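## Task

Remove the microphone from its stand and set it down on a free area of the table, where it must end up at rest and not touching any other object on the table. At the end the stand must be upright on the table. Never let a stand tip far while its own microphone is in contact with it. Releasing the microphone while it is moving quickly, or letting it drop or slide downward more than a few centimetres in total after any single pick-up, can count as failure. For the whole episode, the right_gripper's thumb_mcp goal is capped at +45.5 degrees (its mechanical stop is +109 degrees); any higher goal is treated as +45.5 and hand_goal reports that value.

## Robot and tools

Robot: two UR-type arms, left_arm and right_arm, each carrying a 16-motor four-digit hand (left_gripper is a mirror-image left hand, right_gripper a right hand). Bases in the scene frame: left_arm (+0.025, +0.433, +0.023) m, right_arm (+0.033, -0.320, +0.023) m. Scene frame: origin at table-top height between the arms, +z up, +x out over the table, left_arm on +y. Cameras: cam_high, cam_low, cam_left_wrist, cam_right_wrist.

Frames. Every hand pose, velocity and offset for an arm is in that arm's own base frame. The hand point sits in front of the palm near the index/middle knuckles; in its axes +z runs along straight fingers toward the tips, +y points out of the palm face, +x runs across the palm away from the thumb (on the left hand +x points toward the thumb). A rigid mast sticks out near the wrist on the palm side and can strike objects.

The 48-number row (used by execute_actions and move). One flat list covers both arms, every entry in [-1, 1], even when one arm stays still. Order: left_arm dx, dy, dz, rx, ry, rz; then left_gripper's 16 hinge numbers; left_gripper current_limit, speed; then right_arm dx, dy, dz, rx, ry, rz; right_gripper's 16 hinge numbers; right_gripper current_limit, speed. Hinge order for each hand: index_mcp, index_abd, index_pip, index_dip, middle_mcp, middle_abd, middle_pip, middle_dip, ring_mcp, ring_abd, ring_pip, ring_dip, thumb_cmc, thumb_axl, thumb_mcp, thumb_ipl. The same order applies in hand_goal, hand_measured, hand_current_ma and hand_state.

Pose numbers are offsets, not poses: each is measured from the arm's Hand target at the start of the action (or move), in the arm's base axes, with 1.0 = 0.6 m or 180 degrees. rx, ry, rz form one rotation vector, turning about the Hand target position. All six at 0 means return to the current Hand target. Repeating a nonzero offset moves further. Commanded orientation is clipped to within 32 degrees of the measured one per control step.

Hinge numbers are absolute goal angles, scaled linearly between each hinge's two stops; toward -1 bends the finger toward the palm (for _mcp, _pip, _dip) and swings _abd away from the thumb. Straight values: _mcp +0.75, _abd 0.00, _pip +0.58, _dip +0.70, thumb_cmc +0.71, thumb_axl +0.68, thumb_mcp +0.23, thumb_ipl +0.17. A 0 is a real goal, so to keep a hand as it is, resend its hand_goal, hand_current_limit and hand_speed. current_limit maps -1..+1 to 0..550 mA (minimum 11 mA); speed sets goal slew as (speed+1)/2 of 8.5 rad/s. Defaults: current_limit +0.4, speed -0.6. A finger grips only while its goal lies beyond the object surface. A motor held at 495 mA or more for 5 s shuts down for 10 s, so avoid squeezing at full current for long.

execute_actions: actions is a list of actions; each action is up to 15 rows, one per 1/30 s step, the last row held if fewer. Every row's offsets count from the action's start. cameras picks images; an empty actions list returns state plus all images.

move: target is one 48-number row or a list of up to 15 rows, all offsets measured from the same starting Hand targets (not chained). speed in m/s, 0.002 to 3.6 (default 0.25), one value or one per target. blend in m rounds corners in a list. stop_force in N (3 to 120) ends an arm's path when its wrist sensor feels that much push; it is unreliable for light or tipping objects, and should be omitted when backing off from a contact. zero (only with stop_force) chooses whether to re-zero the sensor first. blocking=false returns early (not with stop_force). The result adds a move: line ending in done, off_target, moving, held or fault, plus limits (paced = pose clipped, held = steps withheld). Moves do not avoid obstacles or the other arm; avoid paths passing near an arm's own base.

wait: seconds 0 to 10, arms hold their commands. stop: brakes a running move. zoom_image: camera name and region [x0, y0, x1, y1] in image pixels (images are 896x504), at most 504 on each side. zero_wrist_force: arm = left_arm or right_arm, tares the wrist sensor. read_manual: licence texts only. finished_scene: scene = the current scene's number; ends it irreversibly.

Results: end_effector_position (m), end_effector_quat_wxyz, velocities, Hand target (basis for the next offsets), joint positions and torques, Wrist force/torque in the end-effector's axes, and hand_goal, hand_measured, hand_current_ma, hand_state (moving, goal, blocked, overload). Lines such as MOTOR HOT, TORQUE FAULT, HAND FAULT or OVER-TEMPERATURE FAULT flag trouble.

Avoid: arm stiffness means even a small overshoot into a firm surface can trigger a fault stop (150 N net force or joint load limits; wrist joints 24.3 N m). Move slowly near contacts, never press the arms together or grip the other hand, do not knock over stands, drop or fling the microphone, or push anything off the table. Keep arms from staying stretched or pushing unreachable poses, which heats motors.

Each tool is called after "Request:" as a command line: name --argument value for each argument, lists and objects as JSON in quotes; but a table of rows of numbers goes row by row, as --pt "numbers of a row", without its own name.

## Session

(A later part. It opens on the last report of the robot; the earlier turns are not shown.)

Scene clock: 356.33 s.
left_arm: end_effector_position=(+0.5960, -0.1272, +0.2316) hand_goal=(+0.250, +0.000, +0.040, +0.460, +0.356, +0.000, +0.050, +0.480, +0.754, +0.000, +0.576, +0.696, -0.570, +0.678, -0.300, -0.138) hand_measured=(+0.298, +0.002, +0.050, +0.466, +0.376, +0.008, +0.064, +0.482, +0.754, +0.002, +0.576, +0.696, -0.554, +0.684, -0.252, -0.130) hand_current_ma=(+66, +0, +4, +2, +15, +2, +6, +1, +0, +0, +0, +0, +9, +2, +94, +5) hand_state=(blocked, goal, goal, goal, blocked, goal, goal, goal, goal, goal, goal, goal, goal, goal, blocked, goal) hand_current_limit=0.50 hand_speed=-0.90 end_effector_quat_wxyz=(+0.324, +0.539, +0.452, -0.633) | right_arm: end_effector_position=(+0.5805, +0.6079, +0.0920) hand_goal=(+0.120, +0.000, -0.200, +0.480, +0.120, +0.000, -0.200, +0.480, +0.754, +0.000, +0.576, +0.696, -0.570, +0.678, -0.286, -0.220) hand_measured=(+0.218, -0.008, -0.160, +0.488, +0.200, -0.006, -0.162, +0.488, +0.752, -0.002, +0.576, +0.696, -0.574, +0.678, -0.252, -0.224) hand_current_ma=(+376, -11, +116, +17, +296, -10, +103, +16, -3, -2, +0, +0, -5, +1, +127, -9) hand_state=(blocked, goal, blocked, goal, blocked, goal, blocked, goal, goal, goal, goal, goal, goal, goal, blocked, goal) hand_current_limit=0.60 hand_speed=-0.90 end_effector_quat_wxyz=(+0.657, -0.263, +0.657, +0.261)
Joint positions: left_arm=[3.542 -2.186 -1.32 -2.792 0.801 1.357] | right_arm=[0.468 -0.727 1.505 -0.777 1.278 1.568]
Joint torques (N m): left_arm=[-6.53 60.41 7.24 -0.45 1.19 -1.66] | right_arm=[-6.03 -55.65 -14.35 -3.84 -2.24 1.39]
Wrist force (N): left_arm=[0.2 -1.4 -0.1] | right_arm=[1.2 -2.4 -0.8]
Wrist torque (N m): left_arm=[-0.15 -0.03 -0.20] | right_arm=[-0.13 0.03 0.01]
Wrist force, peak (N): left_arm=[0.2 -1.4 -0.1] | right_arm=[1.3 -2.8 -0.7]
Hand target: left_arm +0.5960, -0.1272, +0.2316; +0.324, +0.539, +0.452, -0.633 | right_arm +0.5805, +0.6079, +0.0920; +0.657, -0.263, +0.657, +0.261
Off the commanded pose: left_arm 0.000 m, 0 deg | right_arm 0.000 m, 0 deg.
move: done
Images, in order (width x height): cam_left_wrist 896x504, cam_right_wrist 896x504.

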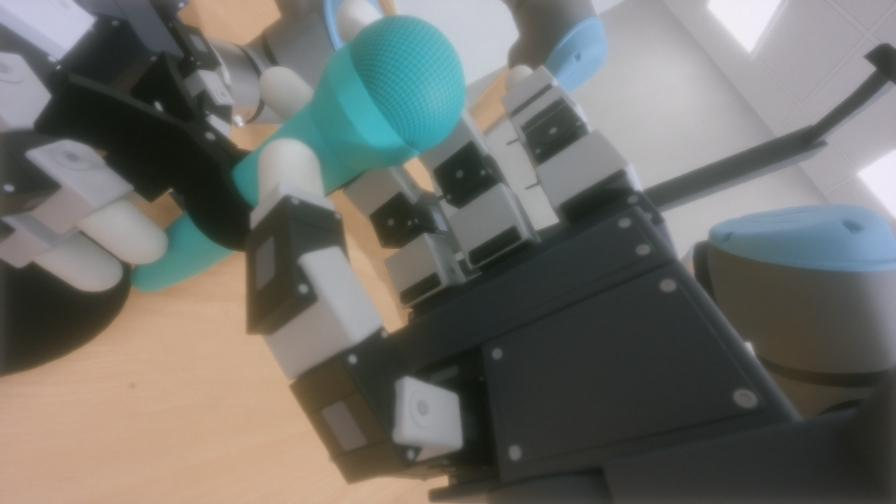

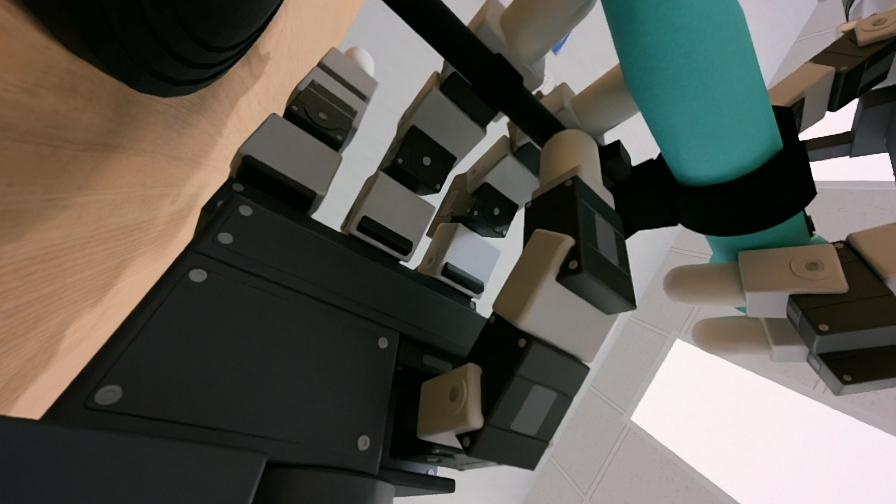

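Request:
move --pt "0 0 0 0 0 0 0.20 0 0.01 0.44 0.33 0 0.03 0.46 0.754 0 0.576 0.696 -0.571 0.678 -0.335 -0.15 0.65 -0.92 0 0 0 0 0 0 0.12 0 -0.2 0.48 0.12 0 -0.2 0.48 0.754 0 0.576 0.696 -0.571 0.678 -0.2865 -0.22 0.6 -0.9" --pt "0 0 0 0 0 0 0.16 0 -0.01 0.43 0.31 0 0.01 0.45 0.754 0 0.576 0.696 -0.571 0.678 -0.365 -0.16 0.65 -0.92 0 0 0 0 0 0 0.12 0 -0.2 0.48 0.12 0 -0.2 0.48 0.754 0 0.576 0.696 -0.571 0.678 -0.2865 -0.22 0.6 -0.9" --speed 0.06 --cameras '["cam_low","cam_left_wrist","cam_right_wrist"]'

Scene clock: 361.97 s.
left_arm: end_effector_position=(+0.5960, -0.1272, +0.2316) hand_goal=(+0.160, +0.000, -0.010, +0.430, +0.310, +0.000, +0.010, +0.450, +0.754, +0.000, +0.576, +0.696, -0.570, +0.678, -0.364, -0.160) hand_measured=(+0.290, +0.002, +0.046, +0.446, +0.372, +0.006, +0.052, +0.460, +0.754, +0.002, +0.576, +0.696, -0.554, +0.684, -0.252, -0.130) hand_current_ma=(+364, +0, +79, +9, +102, +2, +48, +4, +0, +0, +0, +0, +9, +2, +393, +45) hand_state=(blocked, goal, blocked, goal, blocked, goal, blocked, goal, goal, goal, goal, goal, goal, goal, blocked, blocked) hand_current_limit=0.65 hand_speed=-0.92 end_effector_quat_wxyz=(+0.324, +0.539, +0.452, -0.633) | right_arm: end_effector_position=(+0.5805, +0.6079, +0.0920) hand_goal=(+0.120, +0.000, -0.200, +0.480, +0.120, +0.000, -0.200, +0.480, +0.754, +0.000, +0.576, +0.696, -0.570, +0.678, -0.286, -0.220) hand_measured=(+0.218, -0.008, -0.160, +0.488, +0.200, -0.006, -0.162, +0.488, +0.752, -0.002, +0.576, +0.696, -0.574, +0.678, -0.252, -0.224) hand_current_ma=(+376, -11, +116, +17, +296, -10, +103, +16, -3, -2, +0, +0, -5, +1, +127, -9) hand_state=(blocked, goal, blocked, goal, blocked, goal, blocked, goal, goal, goal, goal, goal, goal, goal, blocked, goal) hand_current_limit=0.60 hand_speed=-0.90 end_effector_quat_wxyz=(+0.657, -0.263, +0.657, +0.261)
Joint positions: left_arm=[3.542 -2.186 -1.32 -2.792 0.801 1.357] | right_arm=[0.468 -0.727 1.505 -0.777 1.278 1.568]
Joint torques (N m): left_arm=[-5.65 60.14 8 -1.05 2.08 -1.65] | right_arm=[-5.63 -55.3 -14.41 -3.68 -2.01 1.39]
Wrist force (N): left_arm=[-0.8 -1.8 -0.3] | right_arm=[1.5 -1.9 0.4]
Wrist torque (N m): left_arm=[-0.16 0.04 -0.23] | right_arm=[-0.11 0.05 -0.02]
Wrist force, peak (N): left_arm=[-1.0 -1.7 -0.1] | right_arm=[1.8 -2.6 -0.5]
Hand target: left_arm +0.5960, -0.1272, +0.2316; +0.324, +0.539, +0.452, -0.633 | right_arm +0.5805, +0.6079, +0.0920; +0.657, -0.263, +0.657, +0.261
Off the commanded pose: left_arm 0.000 m, 0 deg | right_arm 0.000 m, 0 deg.
move: done
Images, in order (width x height): cam_low 896x504, cam_left_wrist 896x504, cam_right_wrist 896x504.

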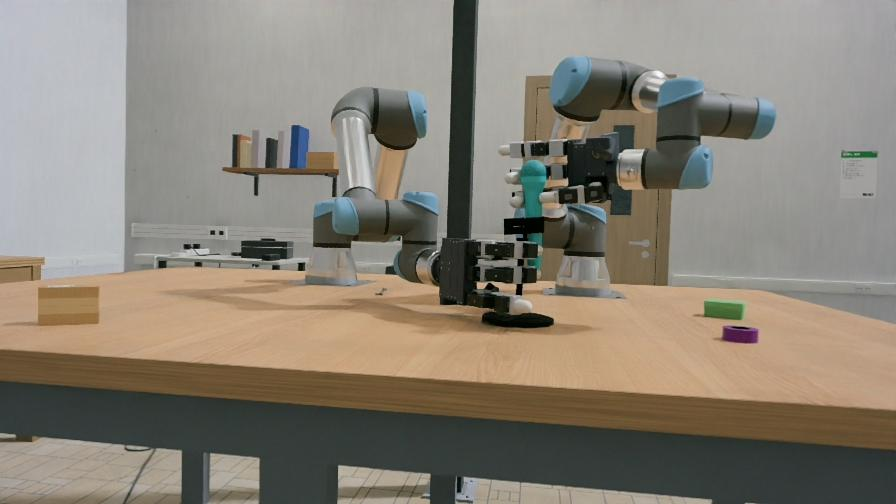

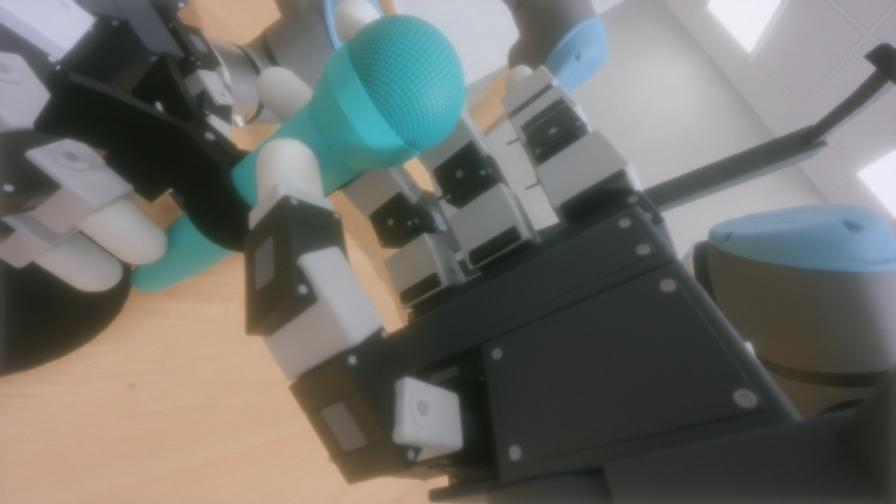

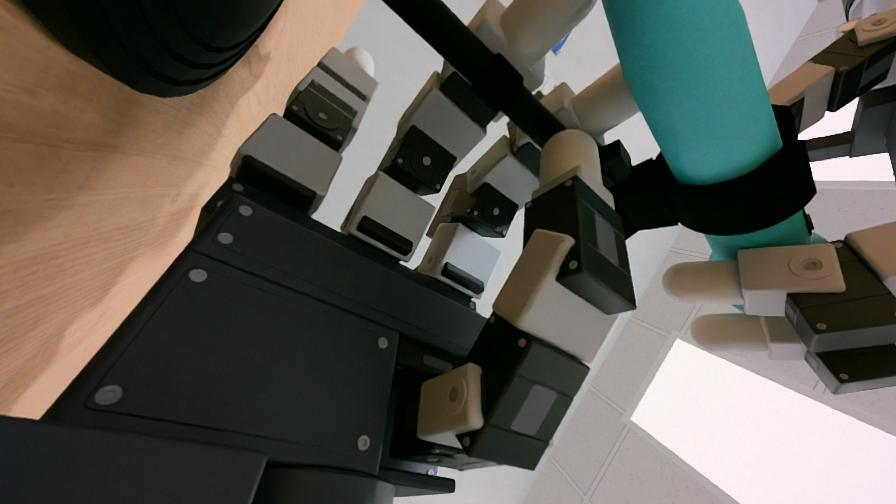

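Request:
move --pt "0.0105 -0.0019 0.0488 0 0 0 0.16 0 -0.01 0.43 0.31 0 0.01 0.45 0.754 0 0.576 0.696 -0.571 0.678 -0.365 -0.16 0.65 -0.92 0 0 0 0 0 0 0.12 0 -0.2 0.48 0.12 0 -0.2 0.48 0.754 0 0.576 0.696 -0.571 0.678 -0.2865 -0.22 0.6 -0.9" --speed 0.03 --stop_force 20 --cameras '["cam_low","cam_left_wrist","cam_right_wrist","cam_high"]'

Scene clock: 367.43 s.
left_arm: end_effector_position=(+0.6023, -0.1284, +0.2609) hand_goal=(+0.160, +0.000, -0.010, +0.430, +0.310, +0.000, +0.010, +0.450, +0.754, +0.000, +0.576, +0.696, -0.570, +0.678, -0.364, -0.160) hand_measured=(+0.284, +0.042, +0.046, +0.446, +0.362, +0.010, +0.044, +0.458, +0.754, +0.002, +0.576, +0.696, -0.532, +0.714, -0.252, -0.126) hand_current_ma=(+335, +36, +79, +9, +75, +4, +34, +3, +0, +0, +0, +0, +43, +51, +393, +55) hand_state=(blocked, blocked, blocked, goal, blocked, goal, blocked, goal, goal, goal, goal, goal, blocked, blocked, blocked, blocked) hand_current_limit=0.65 hand_speed=-0.92 end_effector_quat_wxyz=(+0.324, +0.539, +0.452, -0.633) | right_arm: end_effector_position=(+0.5805, +0.6079, +0.0920) hand_goal=(+0.120, +0.000, -0.200, +0.480, +0.120, +0.000, -0.200, +0.480, +0.754, +0.000, +0.576, +0.696, -0.570, +0.678, -0.286, -0.220) hand_measured=(+0.218, -0.008, -0.154, +0.488, +0.194, -0.006, -0.162, +0.488, +0.752, -0.002, +0.576, +0.696, -0.564, +0.692, -0.250, -0.222) hand_current_ma=(+376, -11, +134, +17, +270, -10, +103, +16, -3, -2, +0, +0, +12, +40, +135, -4) hand_state=(blocked, goal, blocked, goal, blocked, goal, blocked, goal, goal, goal, goal, goal, goal, goal, blocked, goal) hand_current_limit=0.60 hand_speed=-0.90 end_effector_quat_wxyz=(+0.657, -0.263, +0.657, +0.261)
Joint positions: left_arm=[3.536 -2.177 -1.256 -2.865 0.795 1.357] | right_arm=[0.468 -0.727 1.505 -0.777 1.278 1.568]
Joint torques (N m): left_arm=[-8.41 63.53 28.76 -4.35 -2.42 2.34] | right_arm=[-5.82 -55.45 -13.88 -1.56 -1.74 1.12]
Wrist force (N): left_arm=[7.2 1.0 0.8] | right_arm=[-3.1 -1.0 0.6]
Wrist torque (N m): left_arm=[-0.17 0.21 -0.18] | right_arm=[-0.18 0.17 -0.01]
Wrist force, peak (N): left_arm=[7.6 1.7 0.5] | right_arm=[-3.8 -0.7 0.1]
Hand target: left_arm +0.6023, -0.1284, +0.2609; +0.324, +0.539, +0.452, -0.633 | right_arm +0.5805, +0.6079, +0.0920; +0.657, -0.263, +0.657, +0.261
Off the commanded pose: left_arm 0.000 m, 0 deg | right_arm 0.000 m, 0 deg.
move: done

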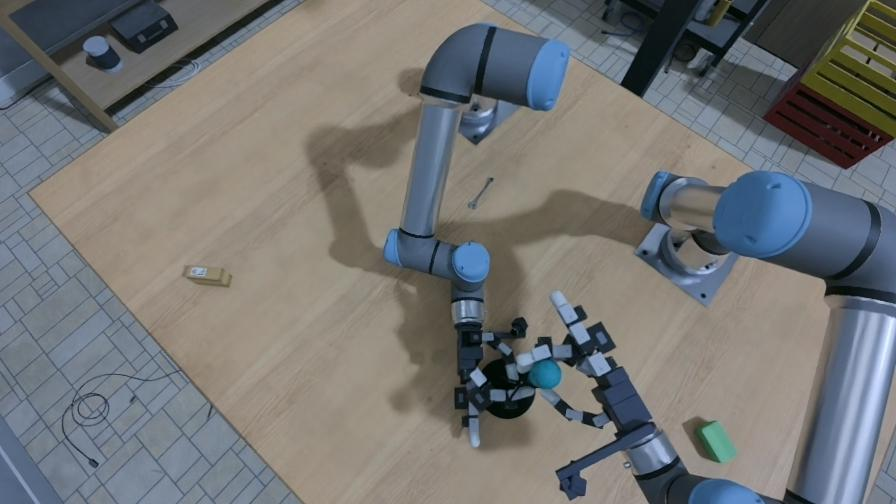

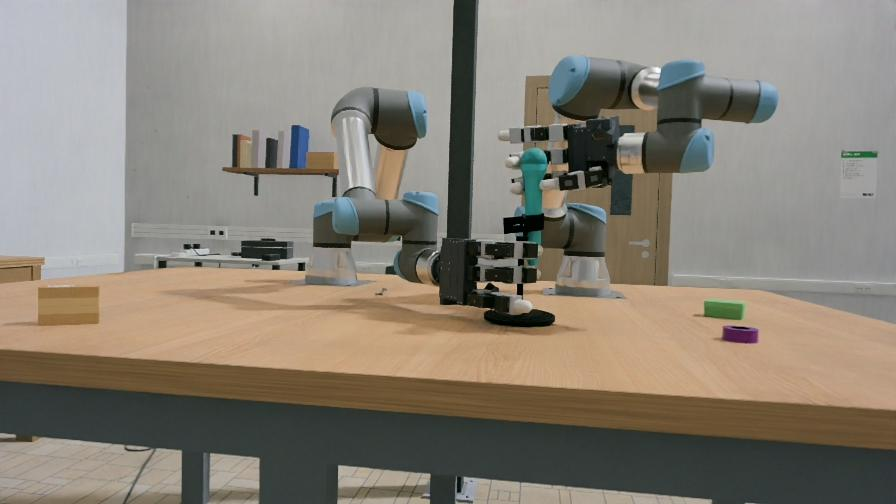

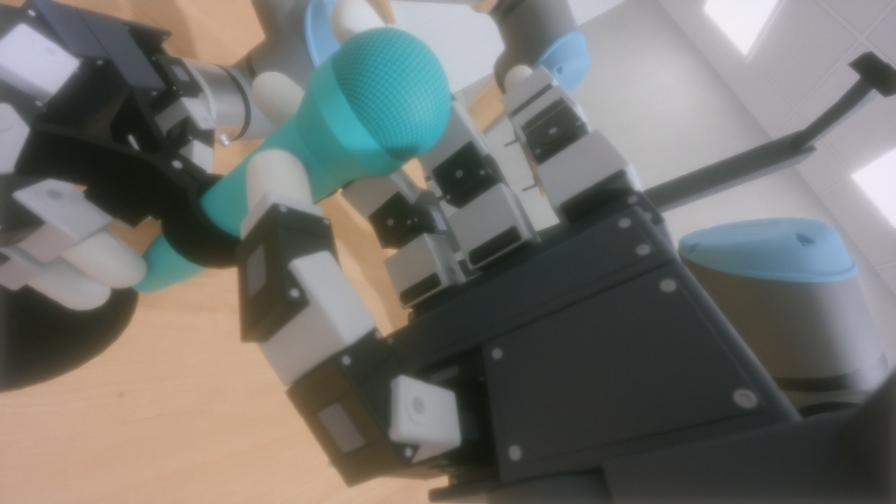

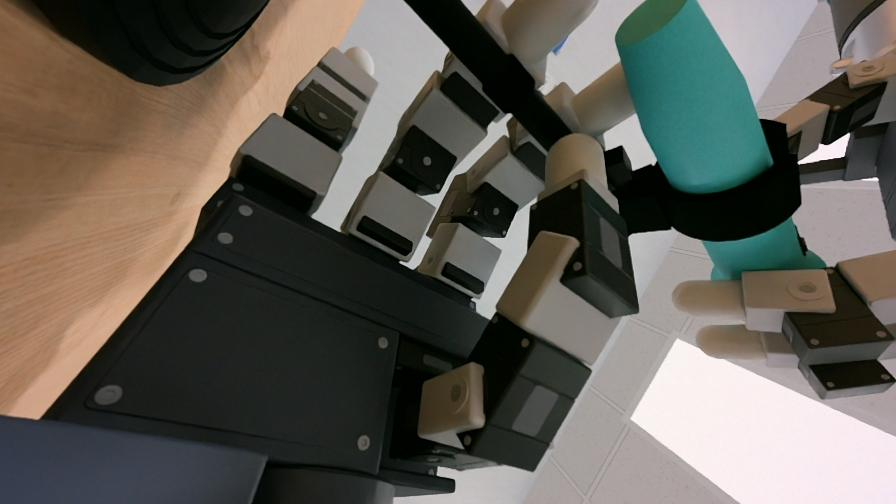

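Request:
move --pt "0.0175 -0.0031 0.0812 0 0 0 0.16 0 -0.01 0.43 0.31 0 0.01 0.45 0.754 0 0.576 0.696 -0.571 0.678 -0.365 -0.16 0.65 -0.92 0 0 0 0 0 0 0.12 0 -0.2 0.48 0.12 0 -0.2 0.48 0.754 0 0.576 0.696 -0.571 0.678 -0.2865 -0.22 0.6 -0.9" --speed 0.03 --stop_force 20 --cameras '["cam_low","cam_left_wrist","cam_right_wrist"]'

Scene clock: 373.27 s.
left_arm: end_effector_position=(+0.6128, -0.1302, +0.3096) hand_goal=(+0.160, +0.000, -0.010, +0.430, +0.310, +0.000, +0.010, +0.450, +0.754, +0.000, +0.576, +0.696, -0.570, +0.678, -0.364, -0.160) hand_measured=(+0.284, +0.042, +0.046, +0.446, +0.360, +0.008, +0.044, +0.458, +0.754, +0.002, +0.576, +0.696, -0.530, +0.714, -0.252, -0.126) hand_current_ma=(+335, +37, +79, +9, +72, +3, +34, +3, +0, +0, +0, +0, +46, +53, +393, +55) hand_state=(blocked, blocked, blocked, goal, blocked, goal, blocked, goal, goal, goal, goal, goal, blocked, blocked, blocked, blocked) hand_current_limit=0.65 hand_speed=-0.92 end_effector_quat_wxyz=(+0.324, +0.539, +0.452, -0.633) | right_arm: end_effector_position=(+0.5805, +0.6079, +0.0920) hand_goal=(+0.120, +0.000, -0.200, +0.480, +0.120, +0.000, -0.200, +0.480, +0.754, +0.000, +0.576, +0.696, -0.570, +0.678, -0.286, -0.220) hand_measured=(+0.218, -0.008, -0.154, +0.482, +0.194, -0.006, -0.162, +0.488, +0.752, -0.002, +0.576, +0.696, -0.558, +0.698, -0.250, -0.222) hand_current_ma=(+376, -12, +134, +3, +268, -10, +103, +16, -3, -2, +0, +0, +23, +59, +135, -2) hand_state=(blocked, goal, blocked, goal, blocked, goal, blocked, goal, goal, goal, goal, goal, goal, goal, blocked, goal) hand_current_limit=0.60 hand_speed=-0.90 end_effector_quat_wxyz=(+0.657, -0.263, +0.657, +0.261)
Joint positions: left_arm=[3.527 -2.174 -1.132 -2.991 0.786 1.357] | right_arm=[0.468 -0.727 1.505 -0.777 1.278 1.568]
Joint torques (N m): left_arm=[-8.16 36.52 30.2 -4.04 -2.6 2.49] | right_arm=[-5.24 -54.63 -13.06 0.9 -1.43 1.17]
Wrist force (N): left_arm=[6.3 -0.1 1.2] | right_arm=[-2.7 -2.1 1.2]
Wrist torque (N m): left_arm=[-0.13 0.17 -0.25] | right_arm=[-0.16 0.10 0.05]
Wrist force, peak (N): left_arm=[7.8 1.0 0.6] | right_arm=[-3.6 -1.8 1.4]
Hand target: left_arm +0.6128, -0.1302, +0.3096; +0.324, +0.539, +0.452, -0.633 | right_arm +0.5805, +0.6079, +0.0920; +0.657, -0.263, +0.657, +0.261
Off the commanded pose: left_arm 0.000 m, 0 deg | right_arm 0.000 m, 0 deg.
move: done
Images, in order (width x height): cam_low 896x504, cam_left_wrist 896x504, cam_right_wrist 896x504.

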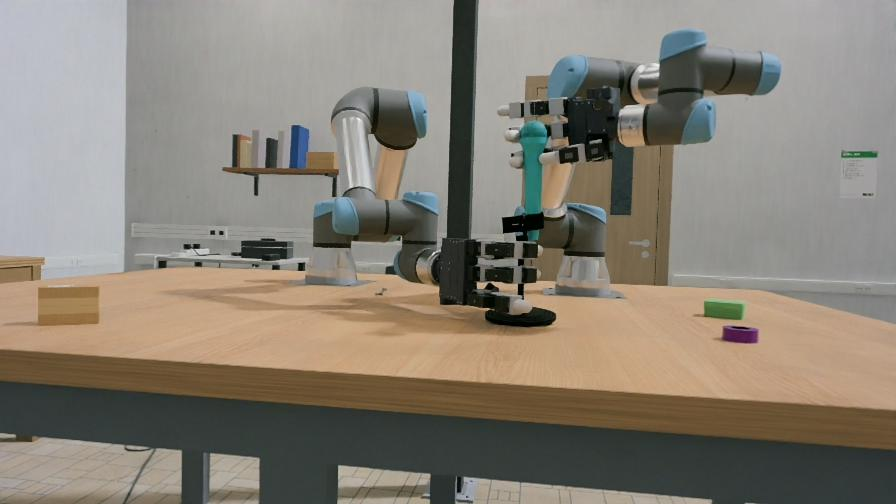

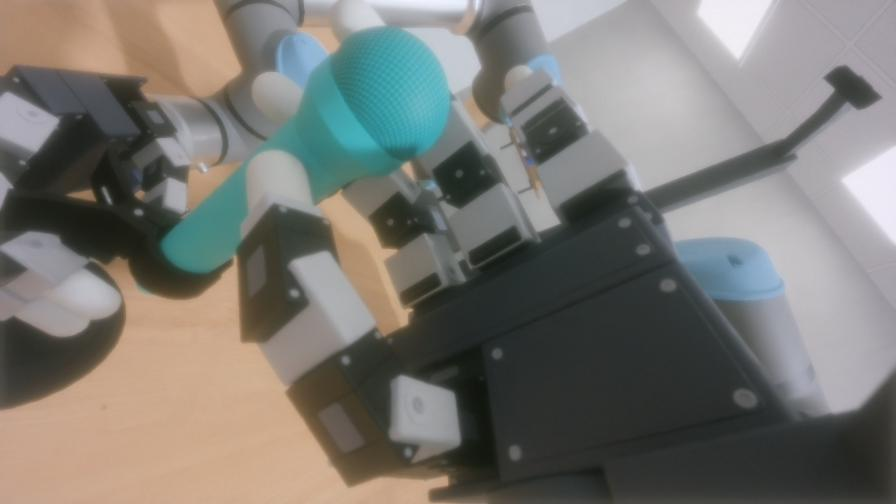

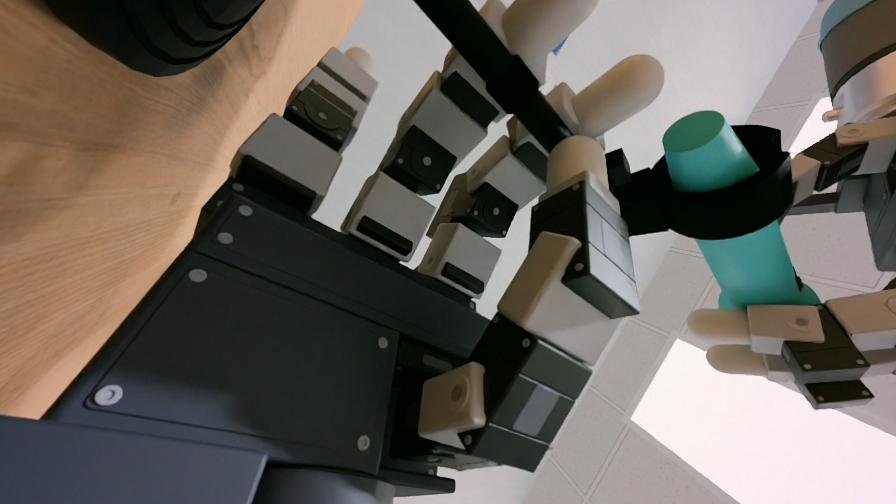

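Request:
move --pt "0.0210 -0.0037 0.0975 0 0 0 0.16 0 -0.01 0.43 0.31 0 0.01 0.45 0.754 0 0.576 0.696 -0.571 0.678 -0.365 -0.16 0.65 -0.92 0 0 0 0 0 0 0.12 0 -0.2 0.48 0.12 0 -0.2 0.48 0.754 0 0.576 0.696 -0.571 0.678 -0.2865 -0.22 0.6 -0.9" --speed 0.04 --stop_force 20 --cameras '["cam_low","cam_left_wrist","cam_right_wrist"]'

Scene clock: 379.53 s.
left_arm: end_effector_position=(+0.6254, -0.1325, +0.3681) hand_goal=(+0.160, +0.000, -0.010, +0.430, +0.310, +0.000, +0.010, +0.450, +0.754, +0.000, +0.576, +0.696, -0.570, +0.678, -0.364, -0.160) hand_measured=(+0.284, +0.008, +0.046, +0.446, +0.354, -0.002, +0.038, +0.458, +0.754, +0.002, +0.576, +0.696, -0.532, +0.714, -0.252, -0.126) hand_current_ma=(+335, +2, +79, +9, +57, +0, +24, +3, +0, +0, +0, +0, +43, +53, +393, +55) hand_state=(blocked, goal, blocked, goal, blocked, goal, blocked, goal, goal, goal, goal, goal, blocked, blocked, blocked, blocked) hand_current_limit=0.65 hand_speed=-0.92 end_effector_quat_wxyz=(+0.324, +0.539, +0.452, -0.633) | right_arm: end_effector_position=(+0.5805, +0.6079, +0.0920) hand_goal=(+0.120, +0.000, -0.200, +0.480, +0.120, +0.000, -0.200, +0.480, +0.754, +0.000, +0.576, +0.696, -0.570, +0.678, -0.286, -0.220) hand_measured=(+0.212, -0.016, -0.154, +0.484, +0.194, -0.012, -0.162, +0.488, +0.752, -0.002, +0.576, +0.696, -0.560, +0.698, -0.250, -0.220) hand_current_ma=(+355, -31, +134, +5, +268, -23, +103, +16, -3, -2, +0, +0, +19, +61, +136, +1) hand_state=(blocked, goal, blocked, goal, blocked, goal, blocked, goal, goal, goal, goal, goal, goal, blocked, blocked, goal) hand_current_limit=0.60 hand_speed=-0.90 end_effector_quat_wxyz=(+0.657, -0.263, +0.657, +0.261)
Joint positions: left_arm=[3.516 -2.194 -0.95 -3.154 0.775 1.358] | right_arm=[0.468 -0.727 1.505 -0.777 1.278 1.568]
Joint torques (N m): left_arm=[-7.83 34.85 29.14 -3.48 -1.87 2] | right_arm=[-4.51 -54.9 -13.92 -3.14 -1.08 1.09]
Wrist force (N): left_arm=[1.3 -1.0 1.0] | right_arm=[1.1 0.6 0.9]
Wrist torque (N m): left_arm=[-0.13 -0.05 -0.23] | right_arm=[-0.15 0.11 -0.04]
Wrist force, peak (N): left_arm=[6.9 -0.3 1.1] | right_arm=[-3.5 -2.2 1.3]
Hand target: left_arm +0.6254, -0.1325, +0.3681; +0.324, +0.539, +0.452, -0.633 | right_arm +0.5805, +0.6079, +0.0920; +0.657, -0.263, +0.657, +0.261
Off the commanded pose: left_arm 0.000 m, 0 deg | right_arm 0.000 m, 0 deg.
move: done
Images, in order (width x height): cam_low 896x504, cam_left_wrist 896x504, cam_right_wrist 896x504.

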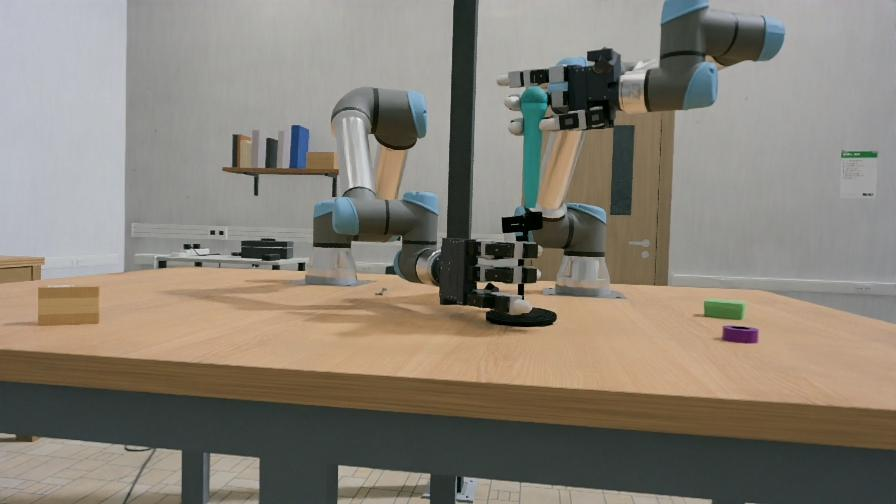

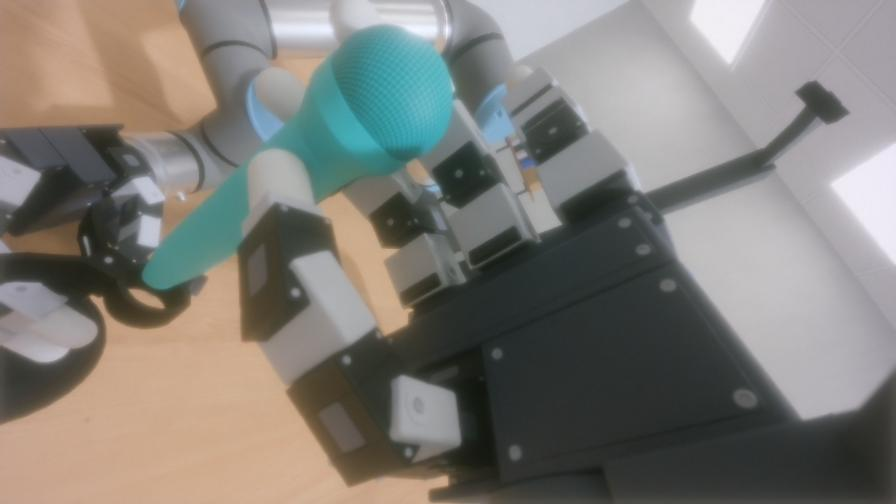

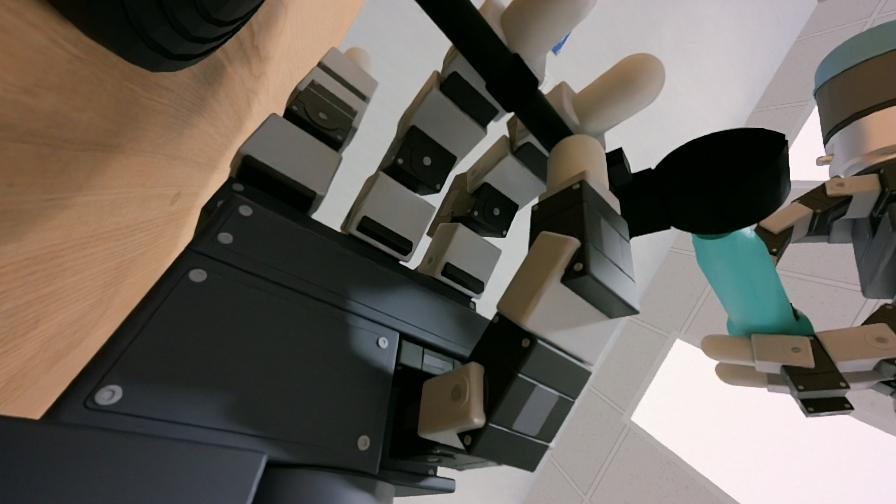

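Request:
move --pt "0.0210 0.0 0.11 0 0 0 0.16 0 -0.01 0.43 0.31 0 0.01 0.45 0.754 0 0.576 0.696 -0.571 0.678 -0.365 -0.16 0.65 -0.92 0 0 0 0 0 0 0.12 0 -0.2 0.48 0.12 0 -0.2 0.48 0.754 0 0.576 0.696 -0.571 0.678 -0.2865 -0.22 0.6 -0.9" --speed 0.08 --cameras '["cam_low","cam_left_wrist","cam_high"]'

Request:
zoom_image --camera "cam_low" --region '[400, 50, 700, 350]'

Scene clock: 405.93 s.
left_arm: end_effector_position=(+0.6380, -0.1325, +0.4341) hand_goal=(+0.160, +0.000, -0.010, +0.430, +0.310, +0.000, +0.010, +0.450, +0.754, +0.000, +0.576, +0.696, -0.570, +0.678, -0.364, -0.160) hand_measured=(+0.284, +0.008, +0.046, +0.446, +0.354, -0.002, +0.038, +0.458, +0.754, +0.002, +0.576, +0.696, -0.532, +0.714, -0.252, -0.126) hand_current_ma=(+335, +2, +79, +9, +57, +0, +24, +3, +0, +0, +0, +0, +43, +53, +393, +55) hand_state=(blocked, goal, blocked, goal, blocked, goal, blocked, goal, goal, goal, goal, goal, blocked, blocked, blocked, blocked) hand_current_limit=0.65 hand_speed=-0.92 end_effector_quat_wxyz=(+0.324, +0.539, +0.452, -0.633) | right_arm: end_effector_position=(+0.5805, +0.6079, +0.0920) hand_goal=(+0.120, +0.000, -0.200, +0.480, +0.120, +0.000, -0.200, +0.480, +0.754, +0.000, +0.576, +0.696, -0.570, +0.678, -0.286, -0.220) hand_measured=(+0.212, -0.016, -0.154, +0.484, +0.194, -0.012, -0.162, +0.488, +0.752, -0.002, +0.576, +0.696, -0.560, +0.698, -0.250, -0.220) hand_current_ma=(+355, -31, +134, +5, +268, -23, +103, +16, -3, -2, +0, +0, +19, +61, +136, +1) hand_state=(blocked, goal, blocked, goal, blocked, goal, blocked, goal, goal, goal, goal, goal, goal, blocked, blocked, goal) hand_current_limit=0.60 hand_speed=-0.90 end_effector_quat_wxyz=(+0.657, -0.263, +0.657, +0.261)
Joint positions: left_arm=[3.509 -2.257 -0.676 -3.365 0.768 1.358] | right_arm=[0.468 -0.727 1.505 -0.777 1.278 1.568]
Joint torques (N m): left_arm=[-8.46 36.11 27.96 -3.34 2.13 1.88] | right_arm=[-5.24 -54.34 -14.4 -4.23 -0.77 0.93]
Wrist force (N): left_arm=[1.1 -1.3 1.2] | right_arm=[1.3 0.7 0.5]
Wrist torque (N m): left_arm=[-0.17 -0.02 -0.24] | right_arm=[-0.09 0.10 -0.02]
Wrist force, peak (N): left_arm=[1.5 -1.7 1.3] | right_arm=[1.6 0.8 1.0]
Hand target: left_arm +0.6380, -0.1325, +0.4341; +0.324, +0.539, +0.452, -0.633 | right_arm +0.5805, +0.6079, +0.0920; +0.657, -0.263, +0.657, +0.261
Off the commanded pose: left_arm 0.000 m, 0 deg | right_arm 0.000 m, 0 deg.
move: done
Images, in order (width x height): cam_high 896x504, cam_low 896x504, cam_left_wrist 896x504.

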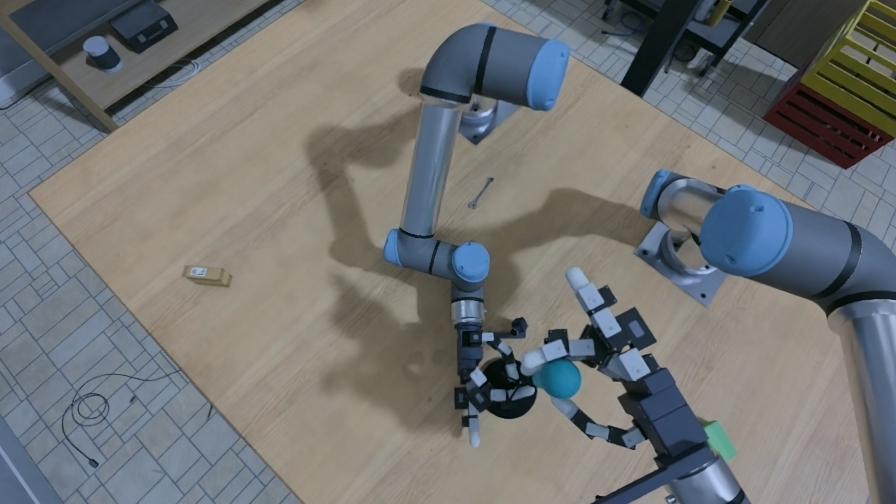

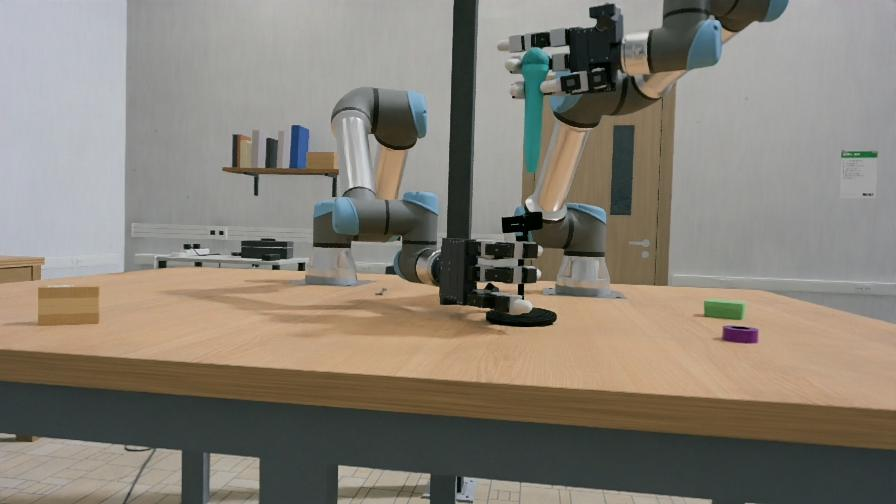

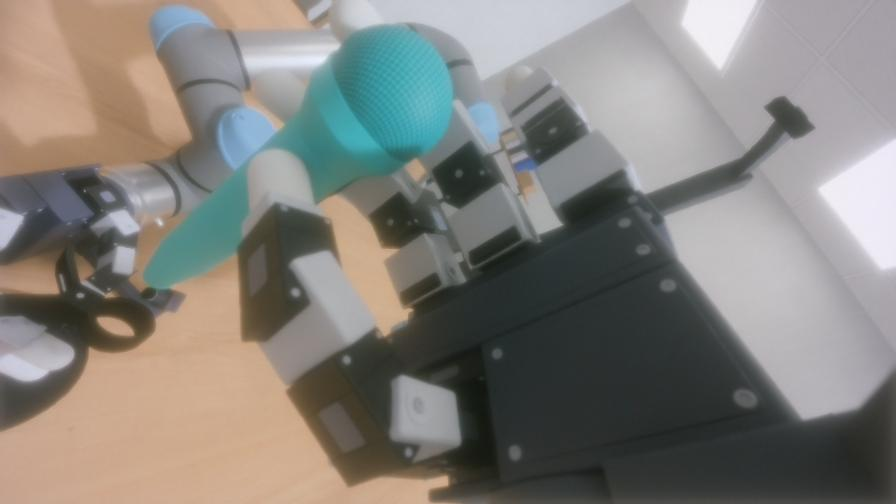

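Scaled by 1.680.

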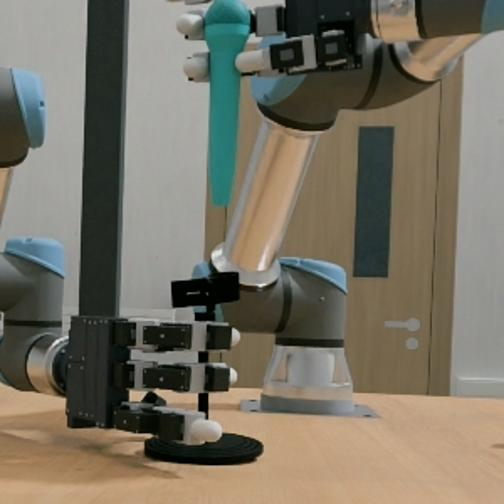

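Request:
move --pt "0 0 0 0 0 0 0.16 0 -0.01 0.43 0.31 0 0.01 0.45 0.754 0 0.576 0.696 -0.571 0.678 -0.365 -0.16 0.65 -0.92 0 0 -0.0117 0 0 0 0.12 0 -0.2 0.48 0.12 0 -0.2 0.48 0.754 0 0.576 0.696 -0.571 0.678 -0.2865 -0.22 0.6 -0.9" --speed 0.01 --stop_force 5 --cameras '["cam_low","cam_right_wrist"]'

Scene clock: 431.80 s.
left_arm: end_effector_position=(+0.6380, -0.1325, +0.4341) hand_goal=(+0.160, +0.000, -0.010, +0.430, +0.310, +0.000, +0.010, +0.450, +0.754, +0.000, +0.576, +0.696, -0.570, +0.678, -0.364, -0.160) hand_measured=(+0.284, +0.008, +0.046, +0.446, +0.354, -0.002, +0.038, +0.458, +0.754, +0.002, +0.576, +0.696, -0.532, +0.714, -0.252, -0.126) hand_current_ma=(+335, +2, +79, +9, +57, +0, +24, +3, +0, +0, +0, +0, +43, +53, +393, +55) hand_state=(blocked, goal, blocked, goal, blocked, goal, blocked, goal, goal, goal, goal, goal, blocked, blocked, blocked, blocked) hand_current_limit=0.65 hand_speed=-0.92 end_effector_quat_wxyz=(+0.324, +0.539, +0.452, -0.633) | right_arm: end_effector_position=(+0.5805, +0.6079, +0.0887) hand_goal=(+0.120, +0.000, -0.200, +0.480, +0.120, +0.000, -0.200, +0.480, +0.754, +0.000, +0.576, +0.696, -0.570, +0.678, -0.286, -0.220) hand_measured=(+0.210, -0.018, -0.154, +0.486, +0.194, -0.012, -0.162, +0.488, +0.752, -0.002, +0.576, +0.696, -0.552, +0.708, -0.244, -0.212) hand_current_ma=(+339, -34, +134, +11, +268, -20, +103, +16, -3, -2, +0, +0, +45, +101, +163, +21) hand_state=(blocked, goal, blocked, goal, blocked, goal, blocked, goal, goal, goal, goal, goal, goal, blocked, blocked, goal) hand_current_limit=0.60 hand_speed=-0.90 end_effector_quat_wxyz=(+0.657, -0.263, +0.657, +0.261)
Joint positions: left_arm=[3.509 -2.257 -0.676 -3.365 0.768 1.358] | right_arm=[0.468 -0.721 1.505 -0.783 1.278 1.568]
Joint torques (N m): left_arm=[-8.06 36.92 28.98 -3.43 2.32 1.9] | right_arm=[-4.52 -58.35 -13.18 0.13 -0.69 0.88]
Wrist force (N): left_arm=[1.0 -1.5 1.1] | right_arm=[0.1 0.9 0.4]
Wrist torque (N m): left_arm=[-0.20 -0.02 -0.24] | right_arm=[-0.13 0.14 -0.04]
Wrist force, peak (N): left_arm=[1.5 -1.5 1.6] | right_arm=[-4.1 2.3 0.1]
Hand target: left_arm +0.6380, -0.1325, +0.4341; +0.324, +0.539, +0.452, -0.633 | right_arm +0.5805, +0.6079, +0.0887; +0.657, -0.263, +0.657, +0.261 (not the last commanded pose)
Off the commanded pose: left_arm 0.000 m, 0 deg | right_arm 0.004 m, 0 deg.
move: contact (right_arm)
Images, in order (width x height): cam_low 896x504, cam_right_wrist 896x504.

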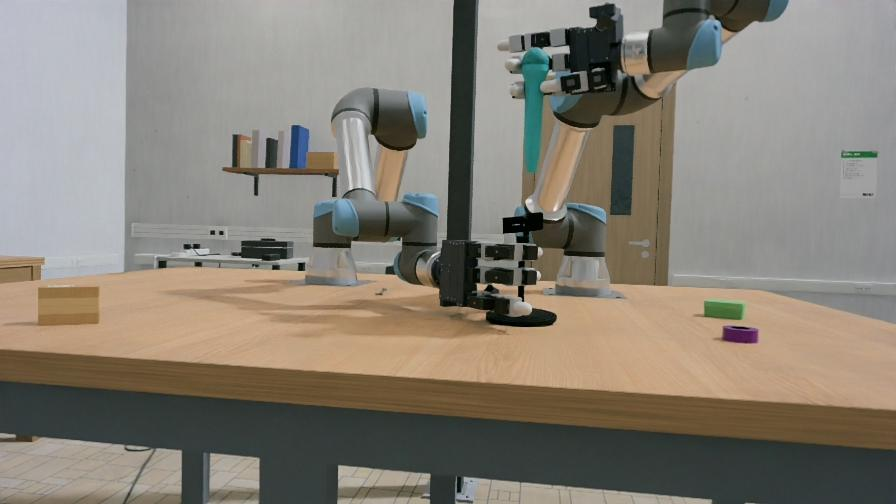

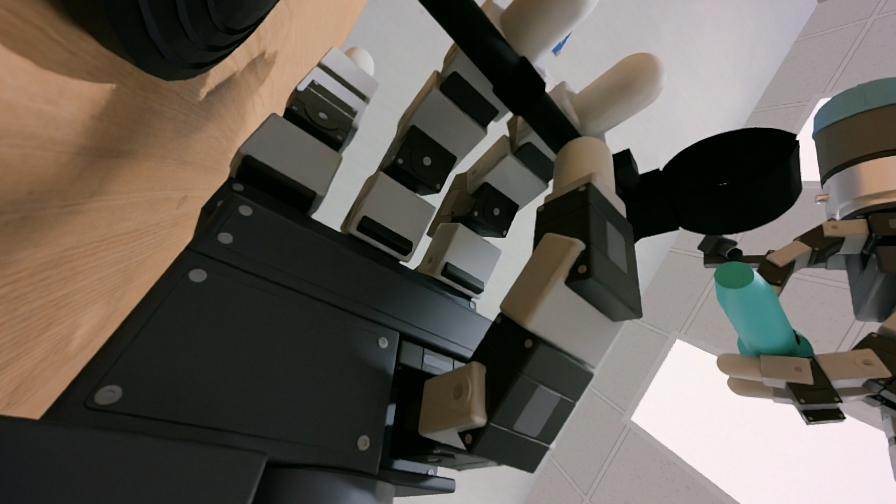

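Request:
move --pt "0 0 0 0 0 0 0.16 0 -0.01 0.43 0.31 0 0.01 0.45 0.754 0 0.576 0.696 -0.571 0.678 -0.365 -0.16 0.65 -0.92 0 0 0 0 0 0 0.3 0 -0.1 0.5 0.3 0 -0.1 0.5 0.754 0 0.576 0.696 -0.571 0.678 -0.1 -0.22 0.5 -0.88" --pt "0 0 0 0 0 0 0.16 0 -0.01 0.43 0.31 0 0.01 0.45 0.754 0 0.576 0.696 -0.571 0.678 -0.365 -0.16 0.65 -0.92 0 0 0 0 0 0 0.754 0 0.576 0.696 0.754 0 0.576 0.696 0.754 0 0.576 0.696 -0.571 0.678 0.22 -0.265 0.4 -0.7" --speed 0.05 --cameras '["cam_low","cam_right_wrist","cam_high"]'

Scene clock: 437.83 s.
left_arm: end_effector_position=(+0.6380, -0.1325, +0.4341) hand_goal=(+0.160, +0.000, -0.010, +0.430, +0.310, +0.000, +0.010, +0.450, +0.754, +0.000, +0.576, +0.696, -0.570, +0.678, -0.364, -0.160) hand_measured=(+0.284, +0.008, +0.046, +0.446, +0.354, -0.002, +0.038, +0.458, +0.754, +0.002, +0.576, +0.696, -0.532, +0.714, -0.252, -0.126) hand_current_ma=(+335, +2, +79, +9, +57, +0, +24, +3, +0, +0, +0, +0, +43, +53, +393, +55) hand_state=(blocked, goal, blocked, goal, blocked, goal, blocked, goal, goal, goal, goal, goal, blocked, blocked, blocked, blocked) hand_current_limit=0.65 hand_speed=-0.92 end_effector_quat_wxyz=(+0.324, +0.539, +0.452, -0.633) | right_arm: end_effector_position=(+0.5805, +0.6079, +0.0887) hand_goal=(+0.754, +0.000, +0.576, +0.696, +0.754, +0.000, +0.576, +0.696, +0.754, +0.000, +0.576, +0.696, -0.570, +0.678, +0.220, -0.264) hand_measured=(+0.752, -0.012, +0.574, +0.692, +0.752, -0.012, +0.574, +0.694, +0.752, -0.002, +0.576, +0.696, -0.576, +0.678, +0.218, -0.262) hand_current_ma=(-3, -20, -4, -4, -3, -19, -3, -3, -3, -2, +0, +0, -12, -1, -3, +5) hand_state=(goal, goal, goal, goal, goal, goal, goal, goal, goal, goal, goal, goal, goal, goal, goal, goal) hand_current_limit=0.40 hand_speed=-0.70 end_effector_quat_wxyz=(+0.657, -0.263, +0.657, +0.261)
Joint positions: left_arm=[3.509 -2.257 -0.676 -3.365 0.768 1.358] | right_arm=[0.468 -0.721 1.505 -0.783 1.278 1.568]
Joint torques (N m): left_arm=[-7.61 37.19 28.67 -3.19 2.23 1.82] | right_arm=[-4.9 -56.26 -17.25 -3.16 -0.65 0.62]
Wrist force (N): left_arm=[1.2 -1.0 1.3] | right_arm=[0.7 -0.9 1.1]
Wrist torque (N m): left_arm=[-0.15 -0.04 -0.24] | right_arm=[-0.18 0.14 0.06]
Wrist force, peak (N): left_arm=[1.2 -1.4 1.5] | right_arm=[0.4 -0.9 1.4]
Hand target: left_arm +0.6380, -0.1325, +0.4341; +0.324, +0.539, +0.452, -0.633 | right_arm +0.5805, +0.6079, +0.0887; +0.657, -0.263, +0.657, +0.261
Off the commanded pose: left_arm 0.000 m, 0 deg | right_arm 0.000 m, 0 deg.
move: done
Images, in order (width x height): cam_high 896x504, cam_low 896x504, cam_right_wrist 896x504.

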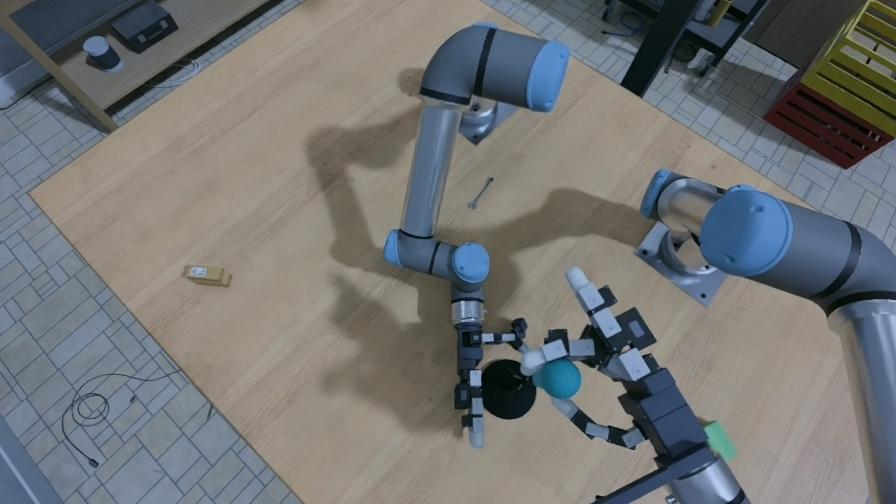

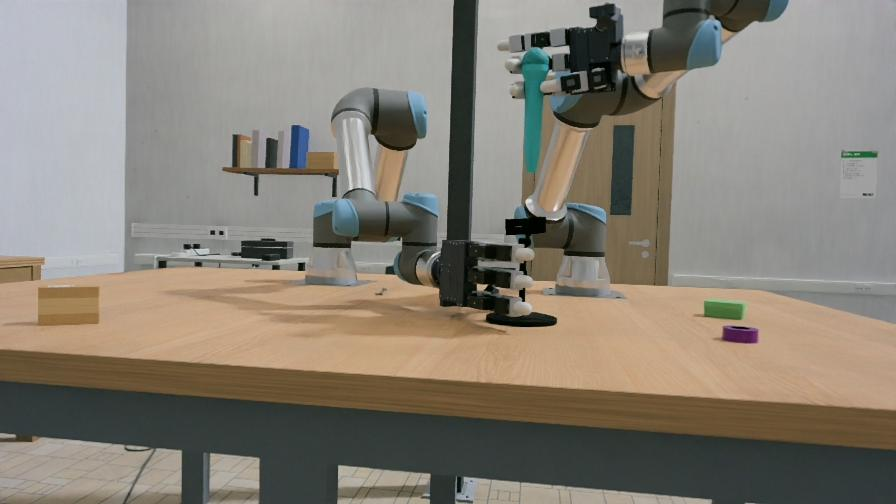

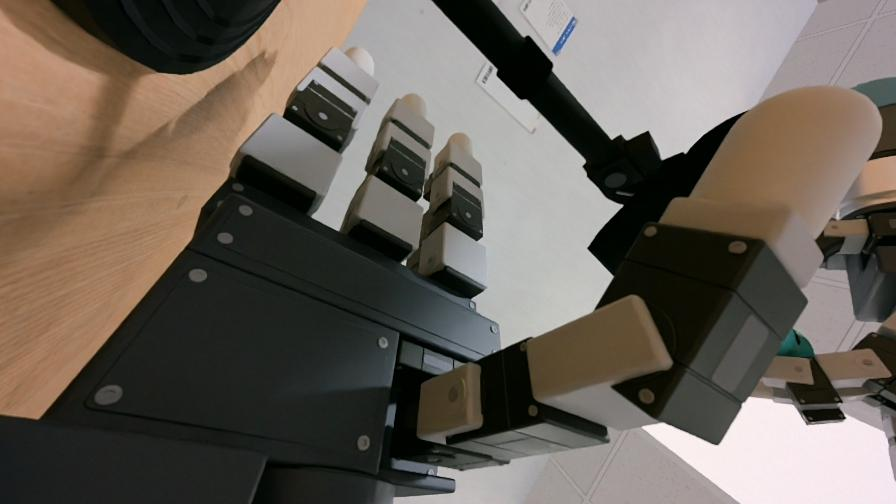

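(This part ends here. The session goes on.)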